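# Place four lab items upright in the plastic rack

## Task

Put the centrifuge tube, the syringe, the glass funnel and the dropper pipette upright into the plastic rack. Each goes in a separate pocket, resting on that pocket's bottom, in the orientation shown in the reference image "manual". Each item is judged on its own, and nothing may be left tipped over.

## Robot and tools

Robot: two Franka FR3 arms, left_arm and right_arm, each with a Robotiq 140 mm two-finger gripper. The left_arm fingers can fold at a hinge. A part held in the outer quarter of the pads is squeezed normally. Held nearer the palm, the fingers may wrap round it: narrow parts can slip out, and wide ones can be squeezed harder than asked. Pressing those fingertips into a surface folds them easily, and the next grip may then fail. The right_arm fingers are rigid.

Frames: the scene frame has its origin at table-top height, midway between the nominal arm bases. +x points out over the table, +z points up, and left_arm is on the +y side. Actual bases: left_arm at (-0.039, +0.380, 0) m, right_arm at (-0.045, -0.455, 0) m. Result poses (end_effector_position in metres, end_effector_quat_wxyz) are in the scene frame and can be off by a few cm. That point lies between the closed pads; fingertips extend about 33 mm past it at gaps up to 40 mm, and about 9 mm when fully open. Gripper axes: fingers point along +z, and they open and close along y.

Command row: 18 numbers, each in [-1, 1], always for both arms. Order: left_arm dx, dy, dz, rx, ry, rz, left gripper position, force_limit, speed; then the same nine for right_arm. The six pose numbers are an offset, not a pose. They are measured from that arm's Hand target at the start of the action, along the Hand target's own axes. Scale: 1.0 = 0.6 m for dx, dy, dz and 180 degrees for the rotation. rx, ry, rz form a single rotation vector. Every row counts from the same start, so sending the same offset again moves the arm further. All zeros re-requests the current Hand target. The controller clips each step to 70 mm and 16 degrees from the measured pose, so an arm may stop short. If it does, send the remaining distance as a new offset. The gripper orientation does not fix the elbow, and big turns can swing it.

Gripper numbers are absolute settings, not offsets:
- position: +1 is fully open (140 mm), about -0.8 is where the pads touch, and -1 closes until blocked.
- force_limit: -1 is gentle (about 14 N), 0 is about 40 N, +1 is about 58 N. A faster close grips harder.
- speed: -1 ≈ 30 mm/s, 0 ≈ 140, +1 ≈ 250.
- Both force_limit and speed start at +1.
- To leave a gripper unchanged, resend its last three numbers.
- To grip harder, raise force_limit and switch position between -1 and -0.98. To grip softer, open and close again slowly.

Tools:
- execute_actions(actions, cameras): actions is a list of actions. Each action is up to 15 rows at 1/30 s per row; a shorter action holds its last row. An empty list returns state plus all camera images.
- move(target, speed, blend, blocking, cameras): straight-line paths. target is one 18-number row or a list of up to 15 rows, all offsets from the same Hand targets. speed is in m/s, 0.002–2, default 0.25; turning is capped at twice that in rad/s and at 2.5 rad/s. blend is in metres (0 means stop at each target). blocking=false returns early while the motion continues. Paths do not avoid obstacles or the other arm, and the whole move ends after 10 s. The result adds a "move:" line (done, off_target, moving, held, fault) and any limits (paced, held).
- wait(seconds 0–10).
- stop(): brakes a running move.
- zoom_image(camera, region [x0,y0,x1,y1] px, at most 504×504).
- show_instructions(): shows the reference image.
- clear_fault(arm): clears a reported torque or force fault.
- read_manual(section).
- finished_scene(scene): ends the scene.

Cameras: cam_high, cam_low, cam_left_wrist, cam_right_wrist, each 672×504. Calibration is given in OpenCV form; fixed cameras may have moved a few mm or degrees.

Result lines:
- Hand target: the last commanded pose after clipping; the next offsets count from it.
- Tool commands: the current gripper settings.
- object_status: 0 moving, 1 blocked while opening, 2 blocked while closing (a grip), 3 reached the commanded position or the pads met (may hold nothing). Check for 2 after closing.
- position_measured: in counts. 3 is open, about 139 is 60 mm, 200 is 20 mm, 230 is pads together.
- Joint torques and External joint torques: per joint.
- Flange force: along the gripper axes; includes the weight of held parts.
- Wrist depth: a 7×7 grid of distances in mm; "-" means no reading.
- Joint velocities may show "within noise".
- MOTOR HOT: a motor is close to its heat limit.

Faults and care:
- An arm stops on a torque fault, on a contact force of 40 N (held weight counts), on passing a joint limit, or on excess joint speed. Use clear_fault for torque or force faults. If the arm's grip is what holds it in place, let go first.
- Contact torque limits (N m): waist, shoulder 35; upper arm roll 32; elbow 30; forearm roll and wrist 12.
- Overheating, from holding stretched out or pushing against something, brakes the arm for 30–60 s.
- A blocked arm keeps pushing; command its target back past the gripper to release.
- Don't let the grippers, fingers or wrist cameras touch each other, and don't close one gripper on the other's fingers.
- Avoid drops, fast swings with loads, slams, and hard grips on parts still resting on something.
- Anything that ends up off the table fails the task. Loose parts may occasionally get a small push.

Each tool is called after "Request:" as name(argument=value, ...), one argument or row to a line, values as JSON.

Reference images:

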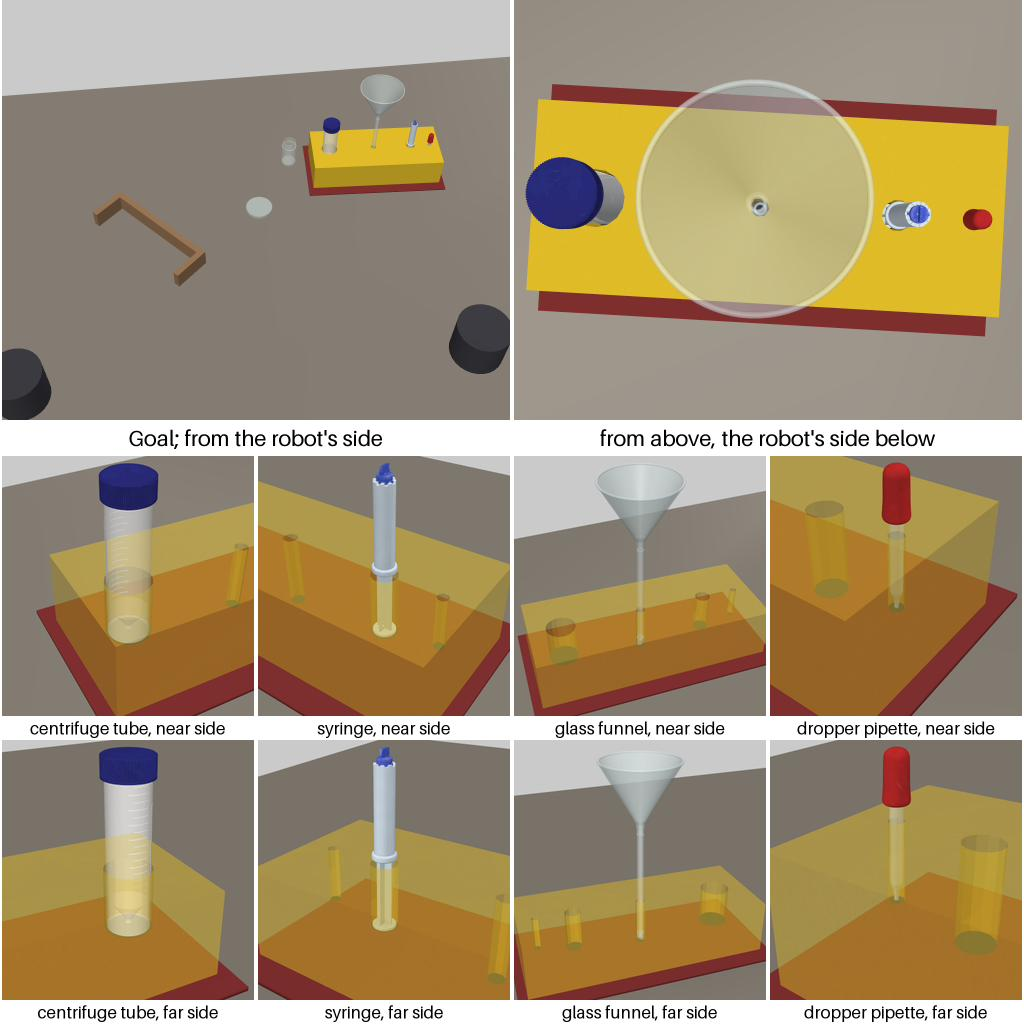

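## Session

Request:
execute_actions(
  actions=[],
)

Scene clock: 0.00 s.
left_arm: end_effector_position=(+0.7111, +0.4844, +0.2394) position_measured=3 object_status=3 end_effector_quat_wxyz=(-0.184, +0.963, +0.174, +0.094) | right_arm: end_effector_position=(+0.3500, -0.2879, +0.1347) position_measured=3 object_status=3 end_effector_quat_wxyz=(+0.566, +0.824, +0.035, +0.000)
Joint positions: left_arm=[-0.121 0.548 0.115 -1.327 0.368 1.974 -2.053] | right_arm=[0.862 0.563 0.039 -1.855 -0.685 1.363 -0.49]
Joint velocities: within noise
Joint torques (N m): no reading
External joint torques (N m): no reading
Flange force (N): no reading
Wrist depth (mm): cam_left_wrist=[1587 1446 1328 1215 1142 1053 981 / 1598 465 438 1215 1137 1068 993 / 1655 468 434 402 377 1048 1015 / 1668 459 440 407 376 353 322 / - 469 443 411 383 358 108 / - 486 448 414 383 359 336 / 538 499 456 420 392 361 344] | cam_right_wrist=[- 129 175 273 - 2148 - / 168 146 201 328 - - - / 177 220 311 510 - - - / 174 198 327 542 - 145 122 / - 237 347 586 - - 105 / 201 249 365 634 - - - / 210 260 396 620 - - -]
Hand target: left_arm +0.7111, +0.4844, +0.2394; -0.184, +0.963, +0.174, +0.094 | right_arm +0.3500, -0.2879, +0.1347; +0.566, +0.824, +0.035, +0.000
Tool commands: left_gripper/position=+1.0 left_gripper/force_limit=+1.0 left_gripper/speed=+1.0 right_gripper/position=+1.0 right_gripper/force_limit=+1.0 right_gripper/speed=+1.0

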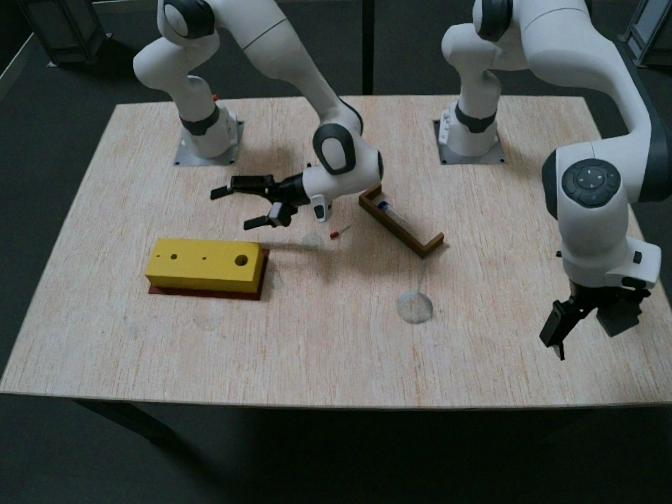

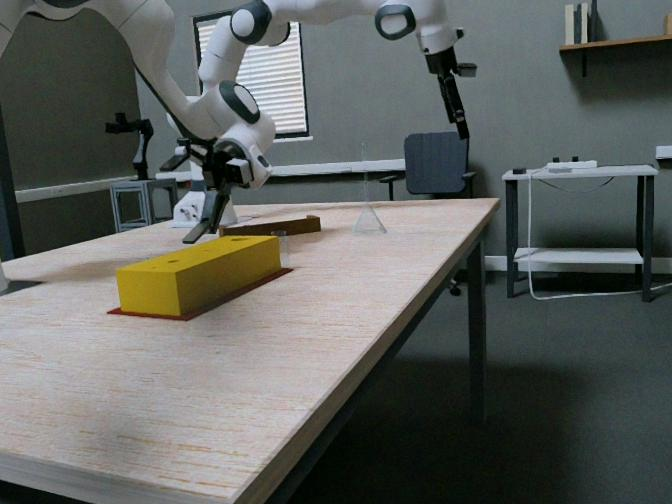

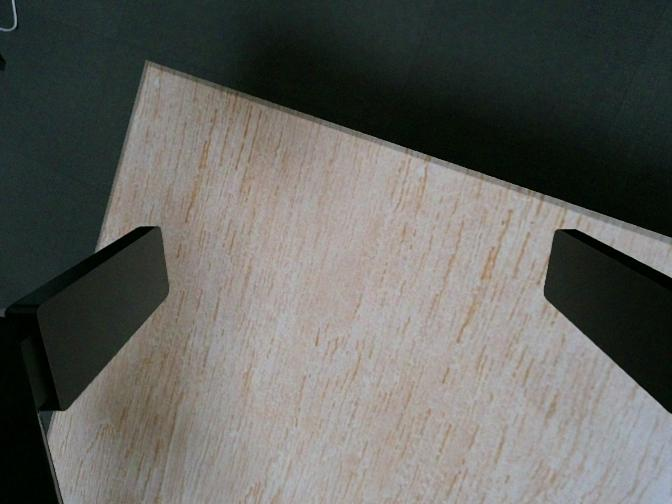

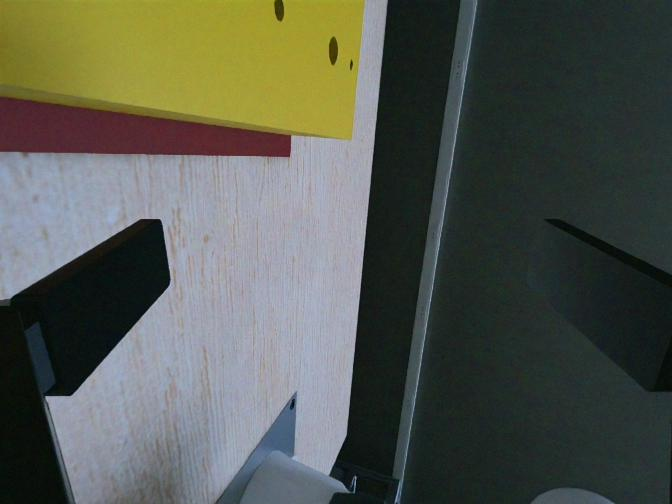

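Request:
zoom_image(
  camera="cam_high",
  region=[280, 170, 480, 340],
)

Request:
zoom_image(
  camera="cam_high",
  region=[130, 220, 290, 340],
)

Request:
zoom_image(
  camera="cam_low",
  region=[100, 180, 400, 330],
)

Scaled by 2.520 from the camera's 672x504 image, which has a finer 960x720 frame.

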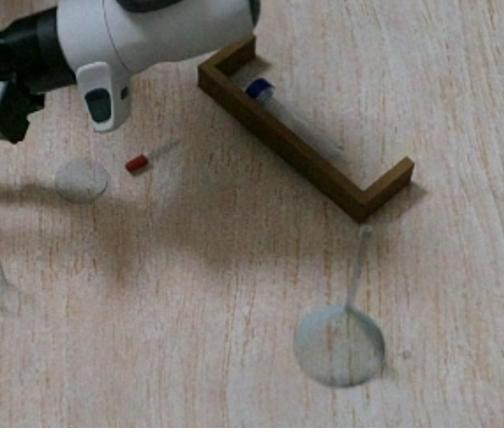

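Scaled by 3.150 from the camera's 672x504 image, which has a finer 960x720 frame.

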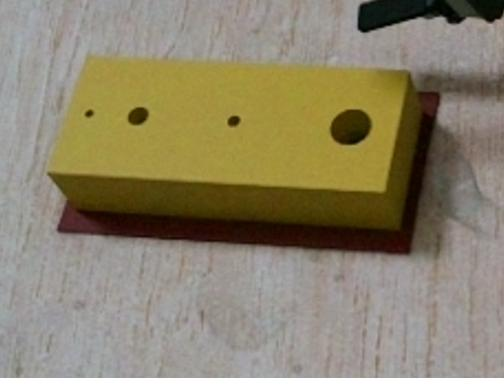

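Scaled by 1.680 from the camera's 672x504 image, which has a finer 960x720 frame.

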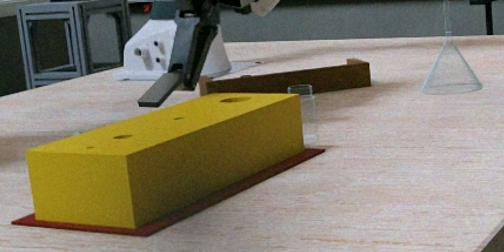

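Request:
zoom_image(
  camera="cam_high",
  region=[170, 290, 290, 380],
)

Request:
zoom_image(
  camera="cam_high",
  region=[200, 150, 340, 270],
)

Scaled by 4.200 from the camera's 672x504 image, which has a finer 960x720 frame.

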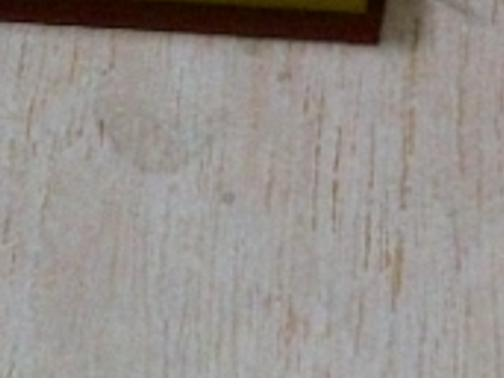

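Scaled by 3.600 from the camera's 672x504 image, which has a finer 960x720 frame.

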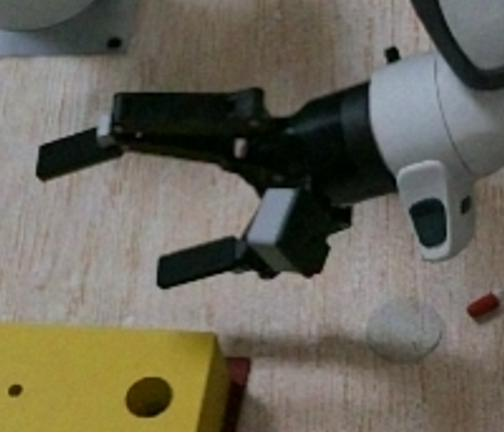

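Request:
move(
  target=[0,0,0,0,0,0,1,1,1, -0.0388,0.3587,-0.387,0.3826,0,0.0237,1,1,1],
  speed=0.4,
  cameras=["cam_high","cam_right_wrist"],
)

Scene clock: 15.23 s.
left_arm: end_effector_position=(+0.7111, +0.4844, +0.2394) position_measured=3 object_status=3 end_effector_quat_wxyz=(-0.184, +0.963, +0.174, +0.094) | right_arm: end_effector_position=(+0.3301, -0.1515, +0.4207) position_measured=3 object_status=3 end_effector_quat_wxyz=(+0.002, +1.000, -0.005, +0.001)
Joint positions: left_arm=[-0.121 0.548 0.115 -1.327 0.368 1.974 -2.053] | right_arm=[0.729 -0.224 -0.042 -1.801 -0.013 1.576 -0.87]
Joint velocities: left_arm=[within noise] | right_arm=[-0.001 0 -0.001 0.001 0.001 0.001 -0.007]
Joint torques (N m): left_arm=[0.4 -50.5 2.08 23.85 1.22 2.73 0.17] | right_arm=[0.26 -24.22 -0.97 24.86 1.08 2.79 -0.16]
External joint torques (N m): left_arm=[0.43 -0.78 -0.48 -1.33 -0.08 0.17 0.2] | right_arm=[0.19 0.04 -1.16 0.58 0.27 0.13 -0.16]
Flange force (N): left_arm=[-10.8 -4.5 1.3] | right_arm=[2.5 -0.2 -1.6]
Wrist depth (mm): cam_left_wrist=[1565 1446 1336 1209 1131 1068 981 / 1587 468 438 1196 1131 1063 998 / 1620 471 434 401 376 1043 1020 / 1692 458 438 406 377 353 320 / - 470 444 410 380 356 107 / - 490 449 415 382 358 334 / 536 500 452 418 391 361 343] | cam_right_wrist=[479 483 485 489 415 437 439 / 499 512 519 523 520 525 537 / 541 534 553 555 559 565 568 / 555 143 594 591 599 146 591 / - 615 631 640 642 642 105 / 676 680 693 682 691 568 483 / 721 735 738 1793 1808 549 -]
Hand target: left_arm +0.7111, +0.4844, +0.2394; -0.184, +0.963, +0.174, +0.094 | right_arm +0.3301, -0.1499, +0.4199; +0.000, +1.000, +0.000, +0.000
Off the commanded pose: left_arm 0.000 m, 0 deg | right_arm 0.002 m, 1 deg.
move: done
camera_calibration:
cam_right_wrist: T_world_to_cam=[[-0.00414349, -0.999729, 0.0228863, -0.152502], [-0.942768, 0.0115363, 0.333251, 0.177662], [-0.333425, -0.0201956, -0.94256, 0.644458], [0, 0, 0, 1]] pos_world=[0.381741, -0.141495, 0.551725]
Images, in order (width x height): cam_high 672x504, cam_right_wrist 672x504.

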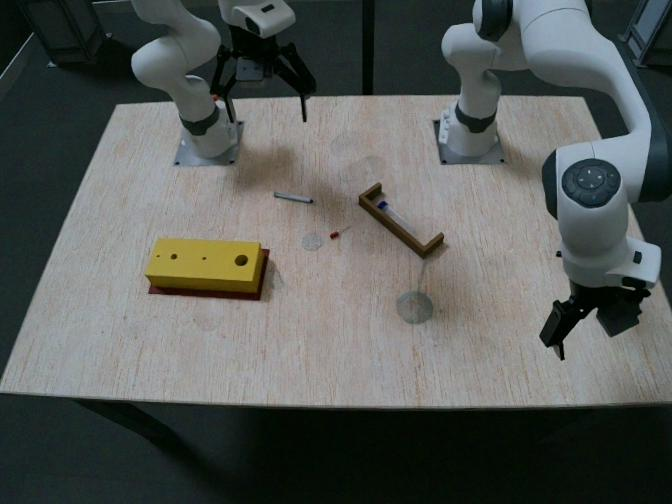

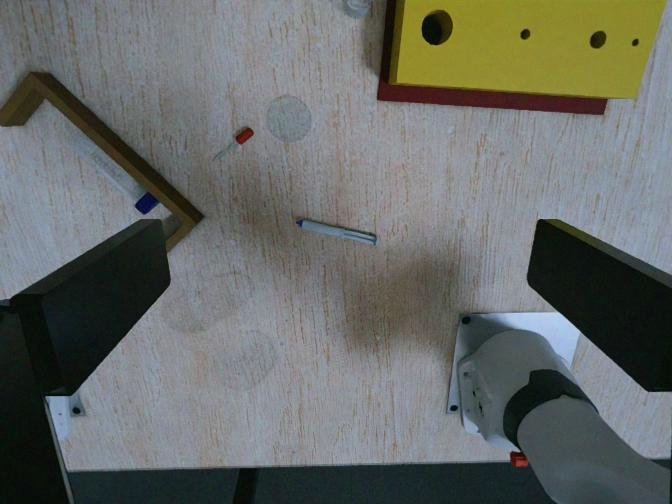

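Request:
zoom_image(
  camera="cam_right_wrist",
  region=[280, 190, 400, 270],
)

Request:
zoom_image(
  camera="cam_right_wrist",
  region=[190, 80, 330, 185],
)

Request:
zoom_image(
  camera="cam_right_wrist",
  region=[0, 50, 220, 260],
)

Request:
zoom_image(
  camera="cam_right_wrist",
  region=[370, 0, 672, 130],
)

Scaled by 4.200 from the camera's 672x504 image, which has a finer 960x720 frame.

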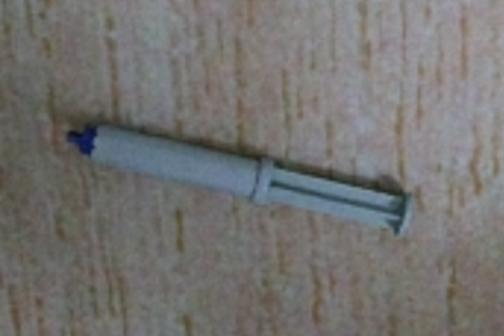

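Scaled by 3.600 from the camera's 672x504 image, which has a finer 960x720 frame.

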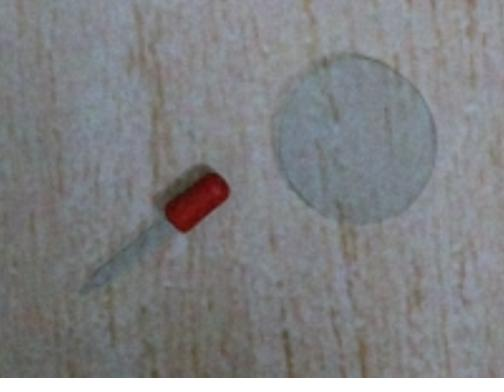

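Scaled by 2.291 from the camera's 672x504 image, which has a finer 960x720 frame.

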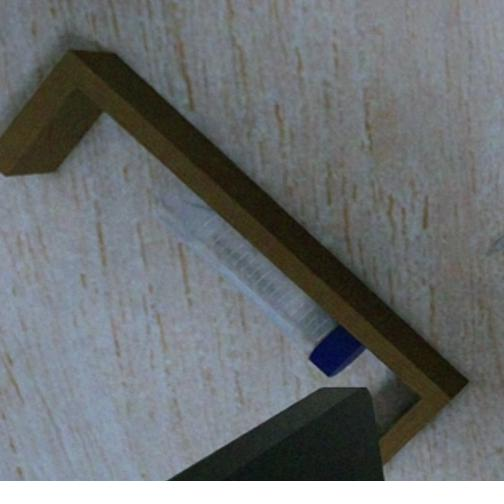

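Scaled by 1.669 from the camera's 672x504 image, which has a finer 960x720 frame.

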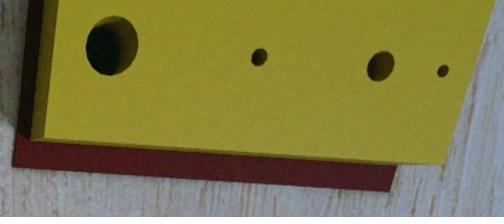

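Request:
move(
  target=[0,0,0,0,0,0,1,1,1, 0.0683,-0.1533,0.4433,0.0403,-0.0768,0.306,-0.325,1,0],
  speed=0.4,
  cameras=["cam_right_wrist"],
)

Scene clock: 20.67 s.
left_arm: end_effector_position=(+0.7111, +0.4844, +0.2394) position_measured=3 object_status=3 end_effector_quat_wxyz=(-0.184, +0.963, +0.174, +0.094) | right_arm: end_effector_position=(+0.3708, -0.0583, +0.1538) position_measured=170 object_status=3 end_effector_quat_wxyz=(-0.060, +0.880, -0.457, -0.116)
Joint positions: left_arm=[-0.121 0.548 0.115 -1.327 0.368 1.974 -2.053] | right_arm=[0.702 0.145 -0.06 -2.081 0.339 2.206 -0.171]
Joint velocities: left_arm=[within noise] | right_arm=[-0.001 -0.001 -0.001 -0.001 -0.001 0.001 0.005]
Joint torques (N m): left_arm=[0.43 -50.49 2.05 23.86 1.22 2.72 0.15] | right_arm=[0.28 -37.77 -1.19 23.47 0.7 2.53 0.2]
External joint torques (N m): left_arm=[0.61 -0.9 -0.4 -1.27 -0.08 0.16 0.17] | right_arm=[0.12 -1.45 -1.2 0.05 -0.01 0.15 0.21]
Flange force (N): left_arm=[-10.7 -4.7 1.2] | right_arm=[-0.1 3.9 -2.0]
Wrist depth (mm): cam_left_wrist=[1587 1428 1305 1209 1137 1068 985 / 1587 465 437 1228 1131 1058 989 / 1632 470 436 400 376 1034 1011 / 1680 461 435 405 376 354 320 / - 466 443 411 378 358 108 / - 491 451 413 383 357 334 / 533 500 455 418 388 363 343] | cam_right_wrist=[230 230 232 234 236 237 239 / 251 255 256 258 261 262 264 / 280 283 284 286 289 290 297 / 315 312 304 318 125 325 335 / - 90 92 344 - 90 365 / - 71 - 440 - - 74 / - - - 533 - - -]
Hand target: left_arm +0.7111, +0.4844, +0.2394; -0.184, +0.963, +0.174, +0.094 | right_arm +0.3710, -0.0580, +0.1538; -0.060, +0.878, -0.461, -0.116
Off the commanded pose: left_arm 0.000 m, 0 deg | right_arm 0.000 m, 1 deg.
move: done
camera_calibration:
cam_right_wrist: T_world_to_cam=[[-0.812035, -0.583336, 0.0178029, 0.271507], [-0.472238, 0.674693, 0.567257, 0.132105], [-0.342913, 0.452225, -0.823349, 0.421109], [0, 0, 0, 1]] pos_world=[0.427262, -0.121187, 0.266949]
Images, in order (width x height): cam_right_wrist 672x504.

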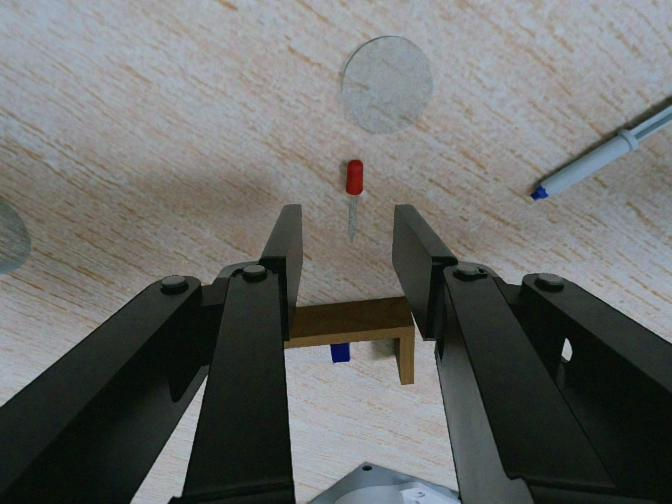

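Request:
zoom_image(
  camera="cam_right_wrist",
  region=[290, 140, 420, 260],
)

Scaled by 3.877 from the camera's 672x504 image, which has a finer 960x720 frame.

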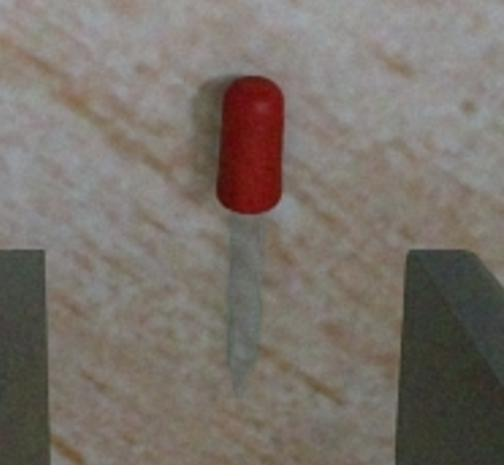

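Request:
move(
  target=[0,0,0,0,0,0,1,1,1, 0.0027,0.0195,0.1327,0,0,0,-0.325,1,0],
  speed=0.25,
  cameras=["cam_right_wrist"],
)

Request:
zoom_image(
  camera="cam_right_wrist",
  region=[270, 120, 430, 270],
)

Scene clock: 23.17 s.
left_arm: end_effector_position=(+0.7111, +0.4844, +0.2394) position_measured=3 object_status=3 end_effector_quat_wxyz=(-0.184, +0.963, +0.174, +0.094) | right_arm: end_effector_position=(+0.3491, -0.0499, +0.0763) position_measured=170 object_status=3 end_effector_quat_wxyz=(-0.058, +0.877, -0.463, -0.116)
Joint positions: left_arm=[-0.121 0.548 0.115 -1.327 0.368 1.974 -2.053] | right_arm=[0.721 0.238 -0.027 -2.175 0.396 2.393 -0.195]
Joint velocities: left_arm=[within noise] | right_arm=[-0.001 -0.001 0 0.001 0 0.004 -0.006]
Joint torques (N m): left_arm=[0.37 -50.55 2.09 23.85 1.22 2.73 0.17] | right_arm=[-0.64 -37.94 -0.46 21.98 0.7 2.49 -0.39]
External joint torques (N m): left_arm=[0.5 -0.89 -0.4 -1.3 -0.08 0.17 0.19] | right_arm=[-0.55 -0.55 -0.35 0.51 0.28 0.13 -0.39]
Flange force (N): left_arm=[-11.0 -4.7 1.2] | right_arm=[1.4 -0.3 -0.7]
Wrist depth (mm): cam_left_wrist=[1609 1446 1313 1215 1131 1058 985 / 1587 463 437 1196 1142 1053 989 / 1655 470 431 399 379 1029 998 / 1705 459 438 407 376 354 320 / - 465 445 411 380 359 108 / - 489 448 415 383 356 336 / 538 499 456 419 388 361 342] | cam_right_wrist=[162 162 164 166 166 168 170 / 177 180 180 182 184 186 187 / 197 198 201 200 204 207 206 / 223 219 215 230 124 230 238 / - 90 92 265 - 90 259 / - 71 - 269 - - 74 / - - - 375 - - -]
Hand target: left_arm +0.7111, +0.4844, +0.2394; -0.184, +0.963, +0.174, +0.094 | right_arm +0.3505, -0.0490, +0.0765; -0.060, +0.878, -0.461, -0.116
Off the commanded pose: left_arm 0.000 m, 0 deg | right_arm 0.002 m, 0 deg.
move: done
camera_calibration:
cam_right_wrist: T_world_to_cam=[[-0.819839, -0.572114, 0.0234356, 0.263089], [-0.461078, 0.683886, 0.565427, 0.156936], [-0.339516, 0.452753, -0.824466, 0.344996], [0, 0, 0, 1]] pos_world=[0.405182, -0.113008, 0.189536]
Images, in order (width x height): cam_right_wrist 672x504.

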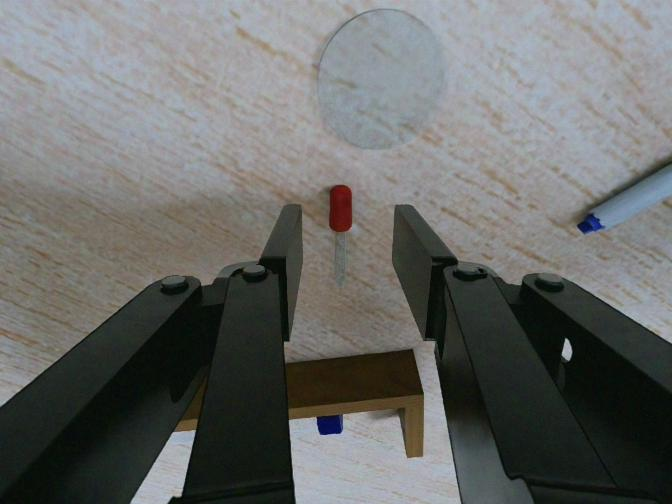

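Scaled by 3.150 from the camera's 672x504 image, which has a finer 960x720 frame.

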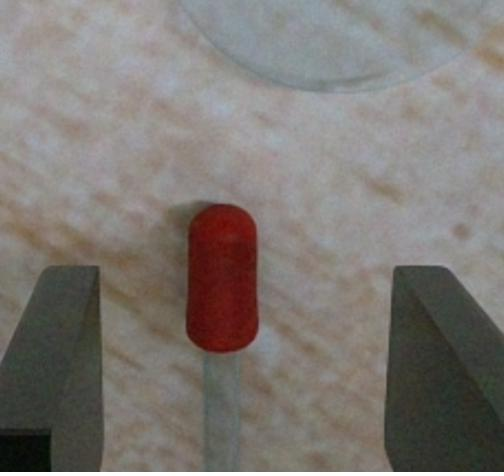

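Request:
move(
  target=[0,0,0,0,0,0,1,1,1, 0,-0.003,0.0667,0,0,0,-0.325,1,0],
  speed=0.1,
  cameras=["cam_right_wrist"],
)

Request:
zoom_image(
  camera="cam_right_wrist",
  region=[270, 120, 430, 270],
)

Scene clock: 27.37 s.
left_arm: end_effector_position=(+0.7111, +0.4844, +0.2394) position_measured=3 object_status=3 end_effector_quat_wxyz=(-0.184, +0.963, +0.174, +0.094) | right_arm: end_effector_position=(+0.3446, -0.0401, +0.0386) position_measured=170 object_status=3 end_effector_quat_wxyz=(-0.058, +0.877, -0.463, -0.116)
Joint positions: left_arm=[-0.121 0.548 0.115 -1.327 0.368 1.974 -2.053] | right_arm=[0.721 0.318 0 -2.174 0.427 2.473 -0.215]
Joint velocities: left_arm=[within noise] | right_arm=[-0.001 0.001 0.001 0.002 0.001 0.005 -0.003]
Joint torques (N m): left_arm=[0.42 -50.49 2.09 23.83 1.23 2.72 0.14] | right_arm=[-0.63 -37.95 0.13 21.09 0.59 2.74 -0.33]
External joint torques (N m): left_arm=[0.52 -1.03 -0.42 -1.21 -0.07 0.18 0.17] | right_arm=[-0.55 0.98 0.02 0.59 0.28 0.39 -0.33]
Flange force (N): left_arm=[-11.0 -4.7 1.0] | right_arm=[1.6 -3.6 3.2]
Wrist depth (mm): cam_left_wrist=[1565 1446 1298 1222 1131 1058 985 / 1587 462 439 1209 1142 1073 989 / 1644 471 436 402 376 1043 1002 / 1644 460 438 404 375 354 320 / - 468 446 409 380 356 108 / - 488 452 412 385 357 335 / 538 498 459 419 387 360 343] | cam_right_wrist=[129 130 131 132 133 134 135 / 141 143 144 146 146 148 150 / 158 159 161 162 163 165 168 / 178 177 172 179 125 183 189 / - 90 92 211 125 90 206 / - 71 - 238 - - 74 / - - - 226 - - -]
Hand target: left_arm +0.7111, +0.4844, +0.2394; -0.184, +0.963, +0.174, +0.094 | right_arm +0.3461, -0.0395, +0.0378; -0.060, +0.878, -0.461, -0.116
Off the commanded pose: left_arm 0.000 m, 0 deg | right_arm 0.002 m, 0 deg.
move: done
camera_calibration:
cam_right_wrist: T_world_to_cam=[[-0.819465, -0.572668, 0.0229953, 0.265693], [-0.461517, 0.68314, 0.56597, 0.169558], [-0.339822, 0.45318, -0.824105, 0.308106], [0, 0, 0, 1]] pos_world=[0.400681, -0.103306, 0.151838]
Images, in order (width x height): cam_right_wrist 672x504.

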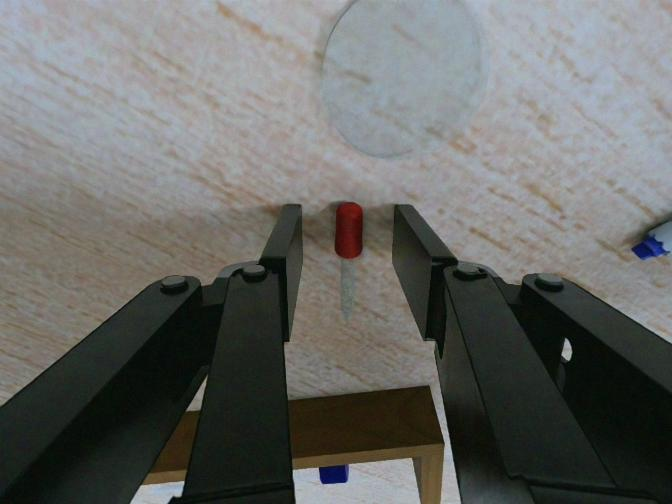

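Scaled by 3.150 from the camera's 672x504 image, which has a finer 960x720 frame.

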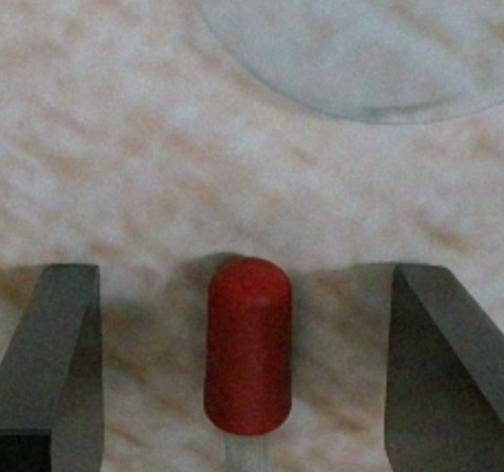

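Request:
execute_actions(
  actions=[
    [[0,0,0,0,0,0,1,1,1, 0,0,0,0,0,0,-1,-0.4,-1]],
    [[0,0,0,0,0,0,1,1,1, 0,0,0,0,0,0,-1,-0.4,-1]],
    [[0,0,0,0,0,0,1,1,1, 0,0,0,0,0,0,-1,-0.4,-1]],
  ],
  cameras=["cam_right_wrist"],
)

Scene clock: 29.33 s.
left_arm: end_effector_position=(+0.7111, +0.4844, +0.2394) position_measured=3 object_status=3 end_effector_quat_wxyz=(-0.184, +0.963, +0.174, +0.094) | right_arm: end_effector_position=(+0.3466, -0.0392, +0.0393) position_measured=215 object_status=2 end_effector_quat_wxyz=(-0.061, +0.877, -0.463, -0.115)
Joint positions: left_arm=[-0.121 0.548 0.115 -1.327 0.368 1.974 -2.053] | right_arm=[0.717 0.318 0.003 -2.173 0.427 2.478 -0.216]
Joint torques (N m): left_arm=[0.42 -50.51 2.03 23.85 1.21 2.74 0.16] | right_arm=[-0.52 -38.24 0.11 20.49 0.26 2.15 -0.31]
External joint torques (N m): left_arm=[0.38 -0.83 -0.58 -1.32 -0.09 0.18 0.18] | right_arm=[-0.49 1.12 -0.08 -0.27 -0.04 -0.25 -0.3]
External joint torques at the end of the 1st action: left_arm=[0.54 -0.92 -0.44 -1.36 -0.08 0.15 0.16] | right_arm=[-0.4 0.88 -0.8 -0.3 0.08 -0.19 -0.32]
External joint torques at the end of the 2nd action: left_arm=[0.43 -1.07 -0.5 -1.12 -0.07 0.17 0.13] | right_arm=[-0.51 0.65 -1.13 -0.07 -0.05 -0.2 -0.33]
Flange force (N): left_arm=[-11.0 -4.5 1.2] | right_arm=[1.6 -1.9 1.8]
Flange force at the end of the 1st action (N): left_arm=[-11.4 -4.8 1.2] | right_arm=[1.9 -1.2 1.2]
Flange force at the end of the 2nd action (N): left_arm=[-10.6 -4.5 0.8] | right_arm=[2.0 -1.7 0.4]
Wrist depth (mm): cam_left_wrist=[1576 1455 1313 1215 1120 1053 989 / 1609 465 436 1202 1148 1078 981 / 1655 469 435 399 375 1053 1002 / 1692 456 437 407 375 354 319 / - 468 445 411 379 357 107 / - 490 448 415 383 358 336 / 539 499 454 421 388 361 345] | cam_right_wrist=[130 131 131 132 133 134 135 / 143 143 145 146 147 148 150 / 159 160 161 159 164 166 167 / 180 181 177 139 177 187 190 / 205 - 90 - 90 83 214 / - 65 - - - - - / - - - - - - -]
Hand target: left_arm +0.7111, +0.4844, +0.2394; -0.184, +0.963, +0.174, +0.094 | right_arm +0.3461, -0.0395, +0.0378; -0.060, +0.878, -0.461, -0.116
Off the commanded pose: left_arm 0.000 m, 0 deg | right_arm 0.002 m, 0 deg.
camera_calibration:
cam_right_wrist: T_world_to_cam=[[-0.819861, -0.572309, 0.0170705, 0.268221], [-0.463864, 0.681395, 0.566154, 0.170197], [-0.335647, 0.456249, -0.824122, 0.307581], [0, 0, 0, 1]] pos_world=[0.40209, -0.1028, 0.152549]
Images, in order (width x height): cam_right_wrist 672x504.

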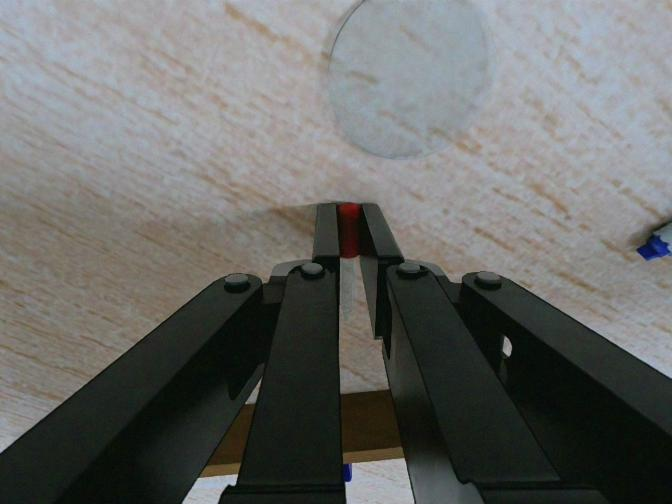

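Request:
move(
  target=[
    [0,0,0,0,0,0,1,1,1, -0.0648,0,-0.2415,0,0,0,-1,-0.4,-1],
    [0,0,0,0,0,0,1,1,1, 0.5467,0.2743,-0.461,0,0.4861,0,-1,-0.4,-1],
  ],
  speed=0.4,
  blend=0.05,
  cameras=["cam_high","cam_right_wrist"],
)

Scene clock: 34.90 s.
left_arm: end_effector_position=(+0.7111, +0.4844, +0.2394) position_measured=3 object_status=3 end_effector_quat_wxyz=(-0.184, +0.963, +0.174, +0.094) | right_arm: end_effector_position=(+0.4304, -0.4527, +0.2190) position_measured=215 object_status=2 end_effector_quat_wxyz=(+0.277, +0.717, -0.373, +0.520)
Joint positions: left_arm=[-0.121 0.548 0.115 -1.327 0.368 1.974 -2.053] | right_arm=[0.517 -0.081 0.122 -2.622 -1.353 1.811 0.941]
Joint velocities: left_arm=[within noise] | right_arm=[0 0 0 0.001 0.001 0 0.005]
Joint torques (N m): left_arm=[0.42 -50.52 2.05 23.9 1.22 2.73 0.15] | right_arm=[-0.21 -22.68 -0.51 18.77 -1.29 -1.51 0.27]
External joint torques (N m): left_arm=[0.71 -0.87 -0.33 -1.25 -0.08 0.17 0.17] | right_arm=[-0.27 0.25 -0.46 0.95 -0.32 -0.25 0.24]
Flange force (N): left_arm=[-10.5 -4.8 1.3] | right_arm=[-1.2 -3.6 1.6]
Wrist depth (mm): cam_left_wrist=[1565 1410 1305 1202 1131 1053 989 / 1587 464 438 1209 1114 1058 1002 / 1609 469 432 400 377 1034 1002 / 1718 458 438 405 375 353 320 / - 465 443 411 380 359 108 / - 492 451 412 383 358 337 / 530 494 455 418 389 360 342] | cam_right_wrist=[- 3806 - 2191 2191 1572 1619 / 3677 2893 3444 - - - - / 2358 2284 2284 2552 2260 1870 - / 1708 498 525 111 507 515 1823 / 416 - 90 - 90 83 435 / - 65 - - - - - / - - - - - - -]
Hand target: left_arm +0.7111, +0.4844, +0.2394; -0.184, +0.963, +0.174, +0.094 | right_arm +0.4313, -0.4526, +0.2202; +0.275, +0.714, -0.375, +0.523
Off the commanded pose: left_arm 0.000 m, 0 deg | right_arm 0.002 m, 1 deg.
move: done
camera_calibration:
cam_right_wrist: T_world_to_cam=[[-0.831511, -0.555181, 0.0190673, 0.109482], [-0.349066, 0.49549, -0.795389, 0.553739], [0.432137, -0.66803, -0.6058, -0.214785], [0, 0, 0, 1]] pos_world=[0.377144, -0.357073, 0.308234]
Images, in order (width x height): cam_high 672x504, cam_right_wrist 672x504.

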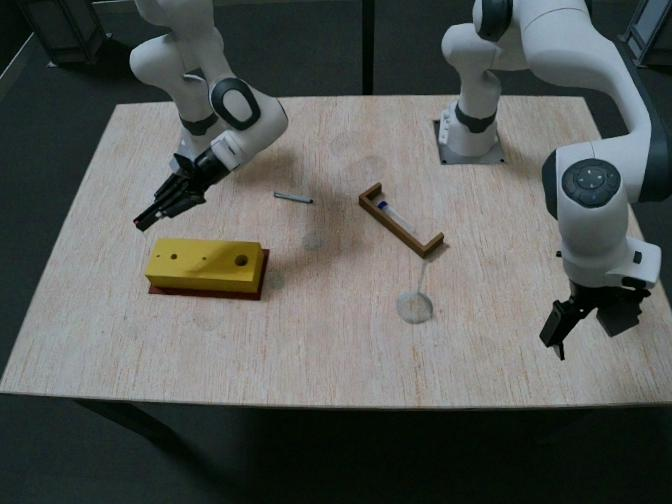

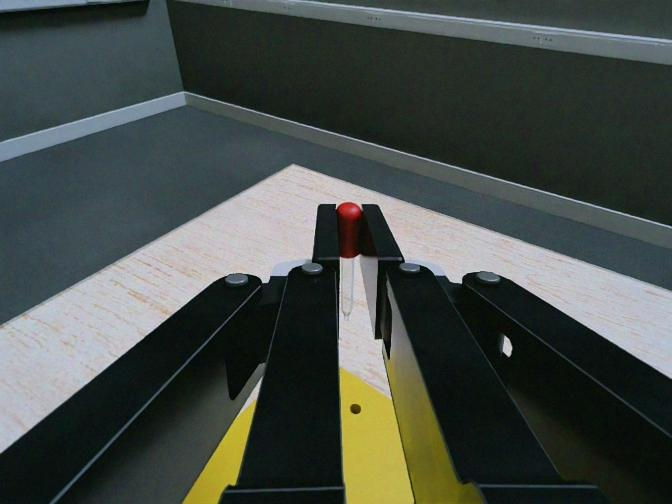

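Request:
zoom_image(
  camera="cam_right_wrist",
  region=[300, 190, 400, 430],
)

Scaled by 2.100 from the camera's 672x504 image, which has a finer 960x720 frame.

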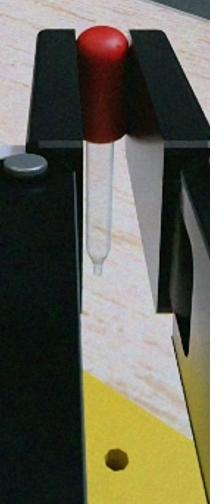

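Request:
move(
  target=[0,0,0,0,0,0,1,1,1, -0.111,0.014,0.0333,0,0,0,-1,-0.4,-1],
  speed=0.2,
  cameras=["cam_right_wrist","cam_low"],
)

Request:
zoom_image(
  camera="cam_right_wrist",
  region=[300, 190, 400, 430],
)

Request:
zoom_image(
  camera="cam_low",
  region=[60, 160, 220, 320],
)

Scene clock: 37.60 s.
left_arm: end_effector_position=(+0.7111, +0.4844, +0.2394) position_measured=3 object_status=3 end_effector_quat_wxyz=(-0.184, +0.963, +0.174, +0.094) | right_arm: end_effector_position=(+0.4226, -0.4573, +0.1508) position_measured=215 object_status=2 end_effector_quat_wxyz=(+0.278, +0.715, -0.373, +0.522)
Joint positions: left_arm=[-0.121 0.548 0.115 -1.327 0.368 1.974 -2.053] | right_arm=[0.517 0.103 0.12 -2.616 -1.412 1.822 1.124]
Joint velocities: left_arm=[within noise] | right_arm=[-0.001 0 0.001 0.001 0 0 0.006]
Joint torques (N m): left_arm=[0.32 -50.52 2.04 23.89 1.24 2.73 0.12] | right_arm=[-0.21 -25.73 -0.59 15.43 -1.01 -1.58 0.17]
External joint torques (N m): left_arm=[0.18 -0.87 -0.64 -1.25 -0.07 0.18 0.14] | right_arm=[-0.13 0.37 -0.65 0.88 -0.31 -0.05 0.14]
Flange force (N): left_arm=[-10.9 -4.1 1.0] | right_arm=[-1.9 -3.4 2.3]
Wrist depth (mm): cam_left_wrist=[1598 1437 1328 1209 1137 1053 989 / 1598 462 437 1242 1137 1078 1002 / 1598 470 434 400 377 1048 1002 / 1680 459 439 407 375 354 319 / - 466 441 412 380 359 108 / - 489 451 415 385 360 336 / 536 500 452 418 389 361 345] | cam_right_wrist=[- 2494 - - 2106 - 1466 / 2678 2646 2712 - - 2009 - / 2260 2191 513 520 530 1972 1808 / 389 392 406 106 400 406 412 / 323 - 90 - 90 84 338 / - 65 - - - - - / - - - - - - -]
Hand target: left_arm +0.7111, +0.4844, +0.2394; -0.184, +0.963, +0.174, +0.094 | right_arm +0.4238, -0.4566, +0.1507; +0.275, +0.714, -0.375, +0.523
Off the commanded pose: left_arm 0.000 m, 0 deg | right_arm 0.001 m, 1 deg.
move: done
camera_calibration:
cam_right_wrist: T_world_to_cam=[[-0.832424, -0.553782, 0.0198794, 0.102758], [-0.346806, 0.492655, -0.798134, 0.497248], [0.432198, -0.67128, -0.602152, -0.257888], [0, 0, 0, 1]] pos_world=[0.369445, -0.361181, 0.23954]
Images, in order (width x height): cam_low 672x504, cam_right_wrist 672x504.

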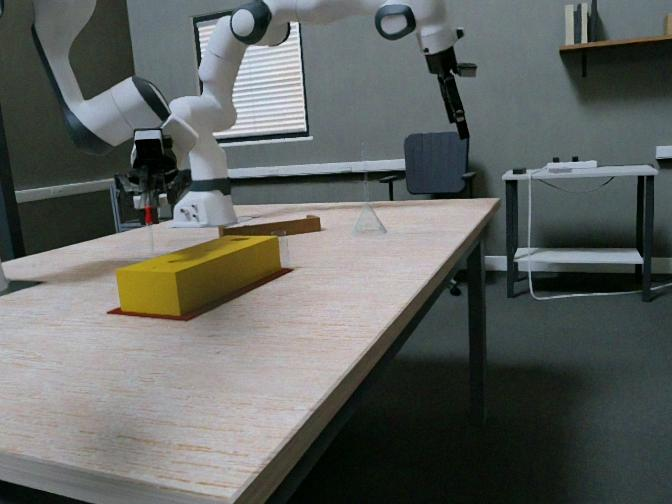

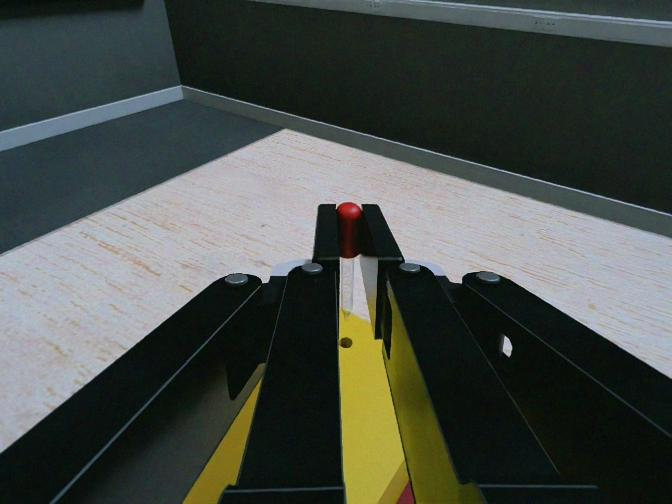

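Scaled by 2.100 from the camera's 672x504 image, which has a finer 960x720 frame.

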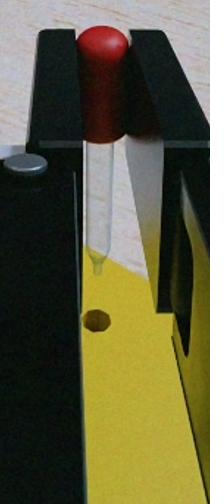

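Scaled by 3.150 from the camera's 672x504 image, which has a finer 960x720 frame.

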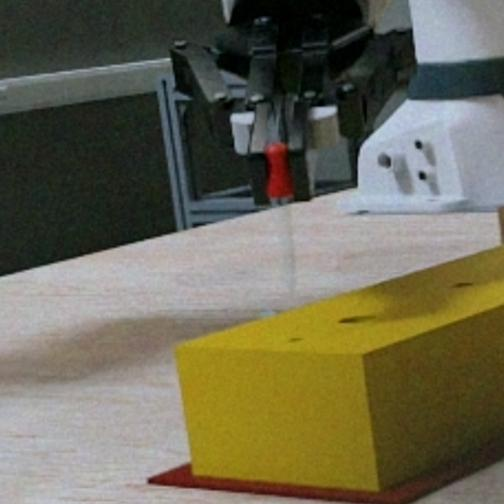

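Request:
move(
  target=[0,0,0,0,0,0,1,1,1, -0.0197,0,0.0028,0,0,0,-1,-0.4,-1],
  speed=0.1,
  cameras=["cam_right_wrist"],
)

Request:
zoom_image(
  camera="cam_right_wrist",
  region=[310, 270, 390, 370],
)

Scene clock: 39.40 s.
left_arm: end_effector_position=(+0.7111, +0.4844, +0.2394) position_measured=3 object_status=3 end_effector_quat_wxyz=(-0.184, +0.963, +0.174, +0.094) | right_arm: end_effector_position=(+0.4215, -0.4567, +0.1387) position_measured=215 object_status=2 end_effector_quat_wxyz=(+0.279, +0.715, -0.373, +0.521)
Joint positions: left_arm=[-0.121 0.548 0.115 -1.327 0.368 1.974 -2.053] | right_arm=[0.519 0.14 0.12 -2.607 -1.417 1.822 1.153]
Joint velocities: left_arm=[within noise] | right_arm=[0 0.001 0 -0.001 0 -0.001 0.006]
Joint torques (N m): left_arm=[0.35 -50.53 2.06 23.85 1.22 2.74 0.11] | right_arm=[0.27 -26.49 -0.12 14.9 -0.95 -1.59 0.06]
External joint torques (N m): left_arm=[0.17 -1.1 -0.64 -1.17 -0.08 0.2 0.13] | right_arm=[0.27 0.34 -0.3 0.85 -0.29 -0.05 0.03]
Flange force (N): left_arm=[-11.3 -4.4 0.7] | right_arm=[-1.8 -3.2 1.1]
Wrist depth (mm): cam_left_wrist=[1576 1410 1313 1242 1154 1053 985 / 1598 462 438 1222 1154 1073 985 / 1680 471 434 398 378 1043 1011 / 1680 460 438 405 375 353 319 / - 465 443 411 382 357 108 / - 488 447 413 384 358 335 / 530 498 455 418 389 360 344] | cam_right_wrist=[- - - - - - 1572 / 2494 3013 2893 2818 - - - / 2191 514 484 499 499 1937 - / 365 370 389 111 380 387 387 / 308 - 90 - 90 83 321 / - 65 - - - - - / - - - - - - -]
Hand target: left_arm +0.7111, +0.4844, +0.2394; -0.184, +0.963, +0.174, +0.094 | right_arm +0.4227, -0.4550, +0.1389; +0.275, +0.714, -0.375, +0.523
Off the commanded pose: left_arm 0.000 m, 0 deg | right_arm 0.002 m, 1 deg.
move: done
camera_calibration:
cam_right_wrist: T_world_to_cam=[[-0.833584, -0.552039, 0.0197363, 0.10372], [-0.346161, 0.494196, -0.797461, 0.487178], [0.430476, -0.671583, -0.603048, -0.263529], [0, 0, 0, 1]] pos_world=[0.368544, -0.360485, 0.227538]
Images, in order (width x height): cam_right_wrist 672x504.

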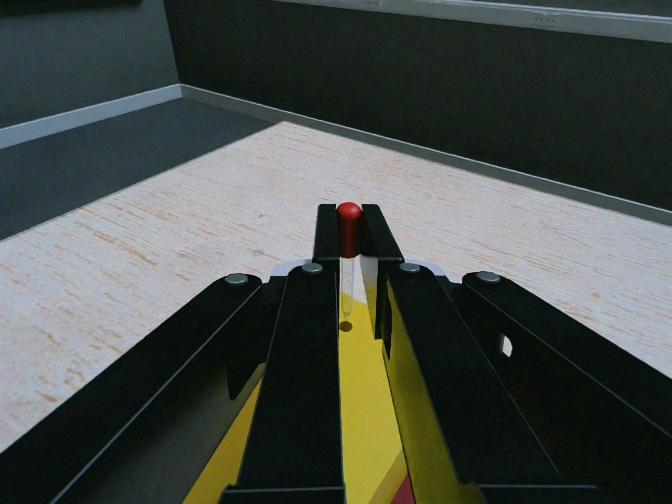

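Scaled by 5.040 from the camera's 672x504 image, which has a finer 960x720 frame.

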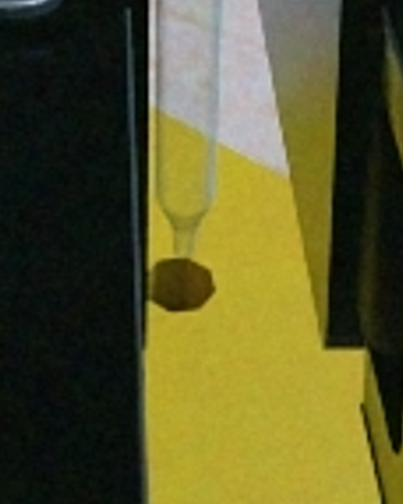

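Request:
move(
  target=[0,0,0,0,0,0,1,1,1, -0.0098,0,0.0022,0,0,0,-1,-0.4,-1],
  speed=0.05,
  cameras=["cam_right_wrist"],
)

Request:
zoom_image(
  camera="cam_right_wrist",
  region=[310, 270, 390, 370],
)

Scene clock: 41.27 s.
left_arm: end_effector_position=(+0.7111, +0.4844, +0.2394) position_measured=3 object_status=3 end_effector_quat_wxyz=(-0.184, +0.963, +0.174, +0.094) | right_arm: end_effector_position=(+0.4212, -0.4562, +0.1327) position_measured=215 object_status=2 end_effector_quat_wxyz=(+0.278, +0.715, -0.373, +0.521)
Joint positions: left_arm=[-0.121 0.548 0.115 -1.327 0.368 1.974 -2.053] | right_arm=[0.519 0.159 0.12 -2.602 -1.421 1.822 1.168]
Joint velocities: left_arm=[within noise] | right_arm=[0 0 0.001 0 -0.001 -0.001 0.006]
Joint torques (N m): left_arm=[0.38 -50.53 2.08 23.87 1.22 2.73 0.09] | right_arm=[0.33 -26.8 -0.09 14.56 -0.95 -1.6 0.22]
External joint torques (N m): left_arm=[0.64 -0.94 -0.31 -1.26 -0.07 0.16 0.11] | right_arm=[0.31 0.29 -0.33 0.9 -0.32 -0.04 0.19]
Flange force (N): left_arm=[-11.0 -4.8 1.2] | right_arm=[-2.2 -3.1 1.3]
Wrist depth (mm): cam_left_wrist=[1576 1437 1344 1215 1125 1068 989 / 1609 462 441 1202 1154 1088 985 / 1655 469 432 399 376 1043 1002 / 1680 458 442 404 375 353 321 / - 467 444 412 380 359 108 / - 491 446 414 384 356 335 / 534 500 452 419 387 364 343] | cam_right_wrist=[2712 2583 - - 2086 1695 1750 / 2614 3099 2818 - - - - / 2047 470 480 479 486 457 1695 / 354 359 381 106 369 371 377 / 300 - 90 - 90 83 310 / - 65 - - - - - / - - - - - - -]
Hand target: left_arm +0.7111, +0.4844, +0.2394; -0.184, +0.963, +0.174, +0.094 | right_arm +0.4224, -0.4546, +0.1329; +0.275, +0.714, -0.375, +0.523
Off the commanded pose: left_arm 0.000 m, 0 deg | right_arm 0.002 m, 1 deg.
move: done
camera_calibration:
cam_right_wrist: T_world_to_cam=[[-0.83352, -0.552143, 0.019574, 0.103784], [-0.346176, 0.494324, -0.797374, 0.482125], [0.430589, -0.671404, -0.603167, -0.266699], [0, 0, 0, 1]] pos_world=[0.368244, -0.360085, 0.221538]
Images, in order (width x height): cam_right_wrist 672x504.

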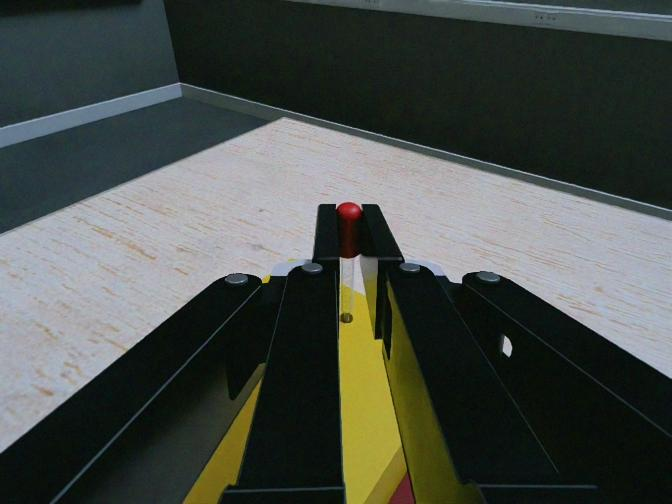

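Scaled by 5.040 from the camera's 672x504 image, which has a finer 960x720 frame.

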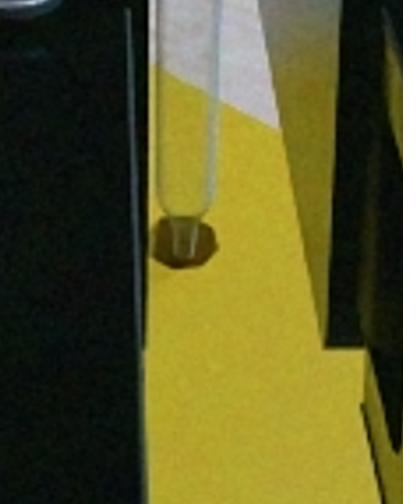

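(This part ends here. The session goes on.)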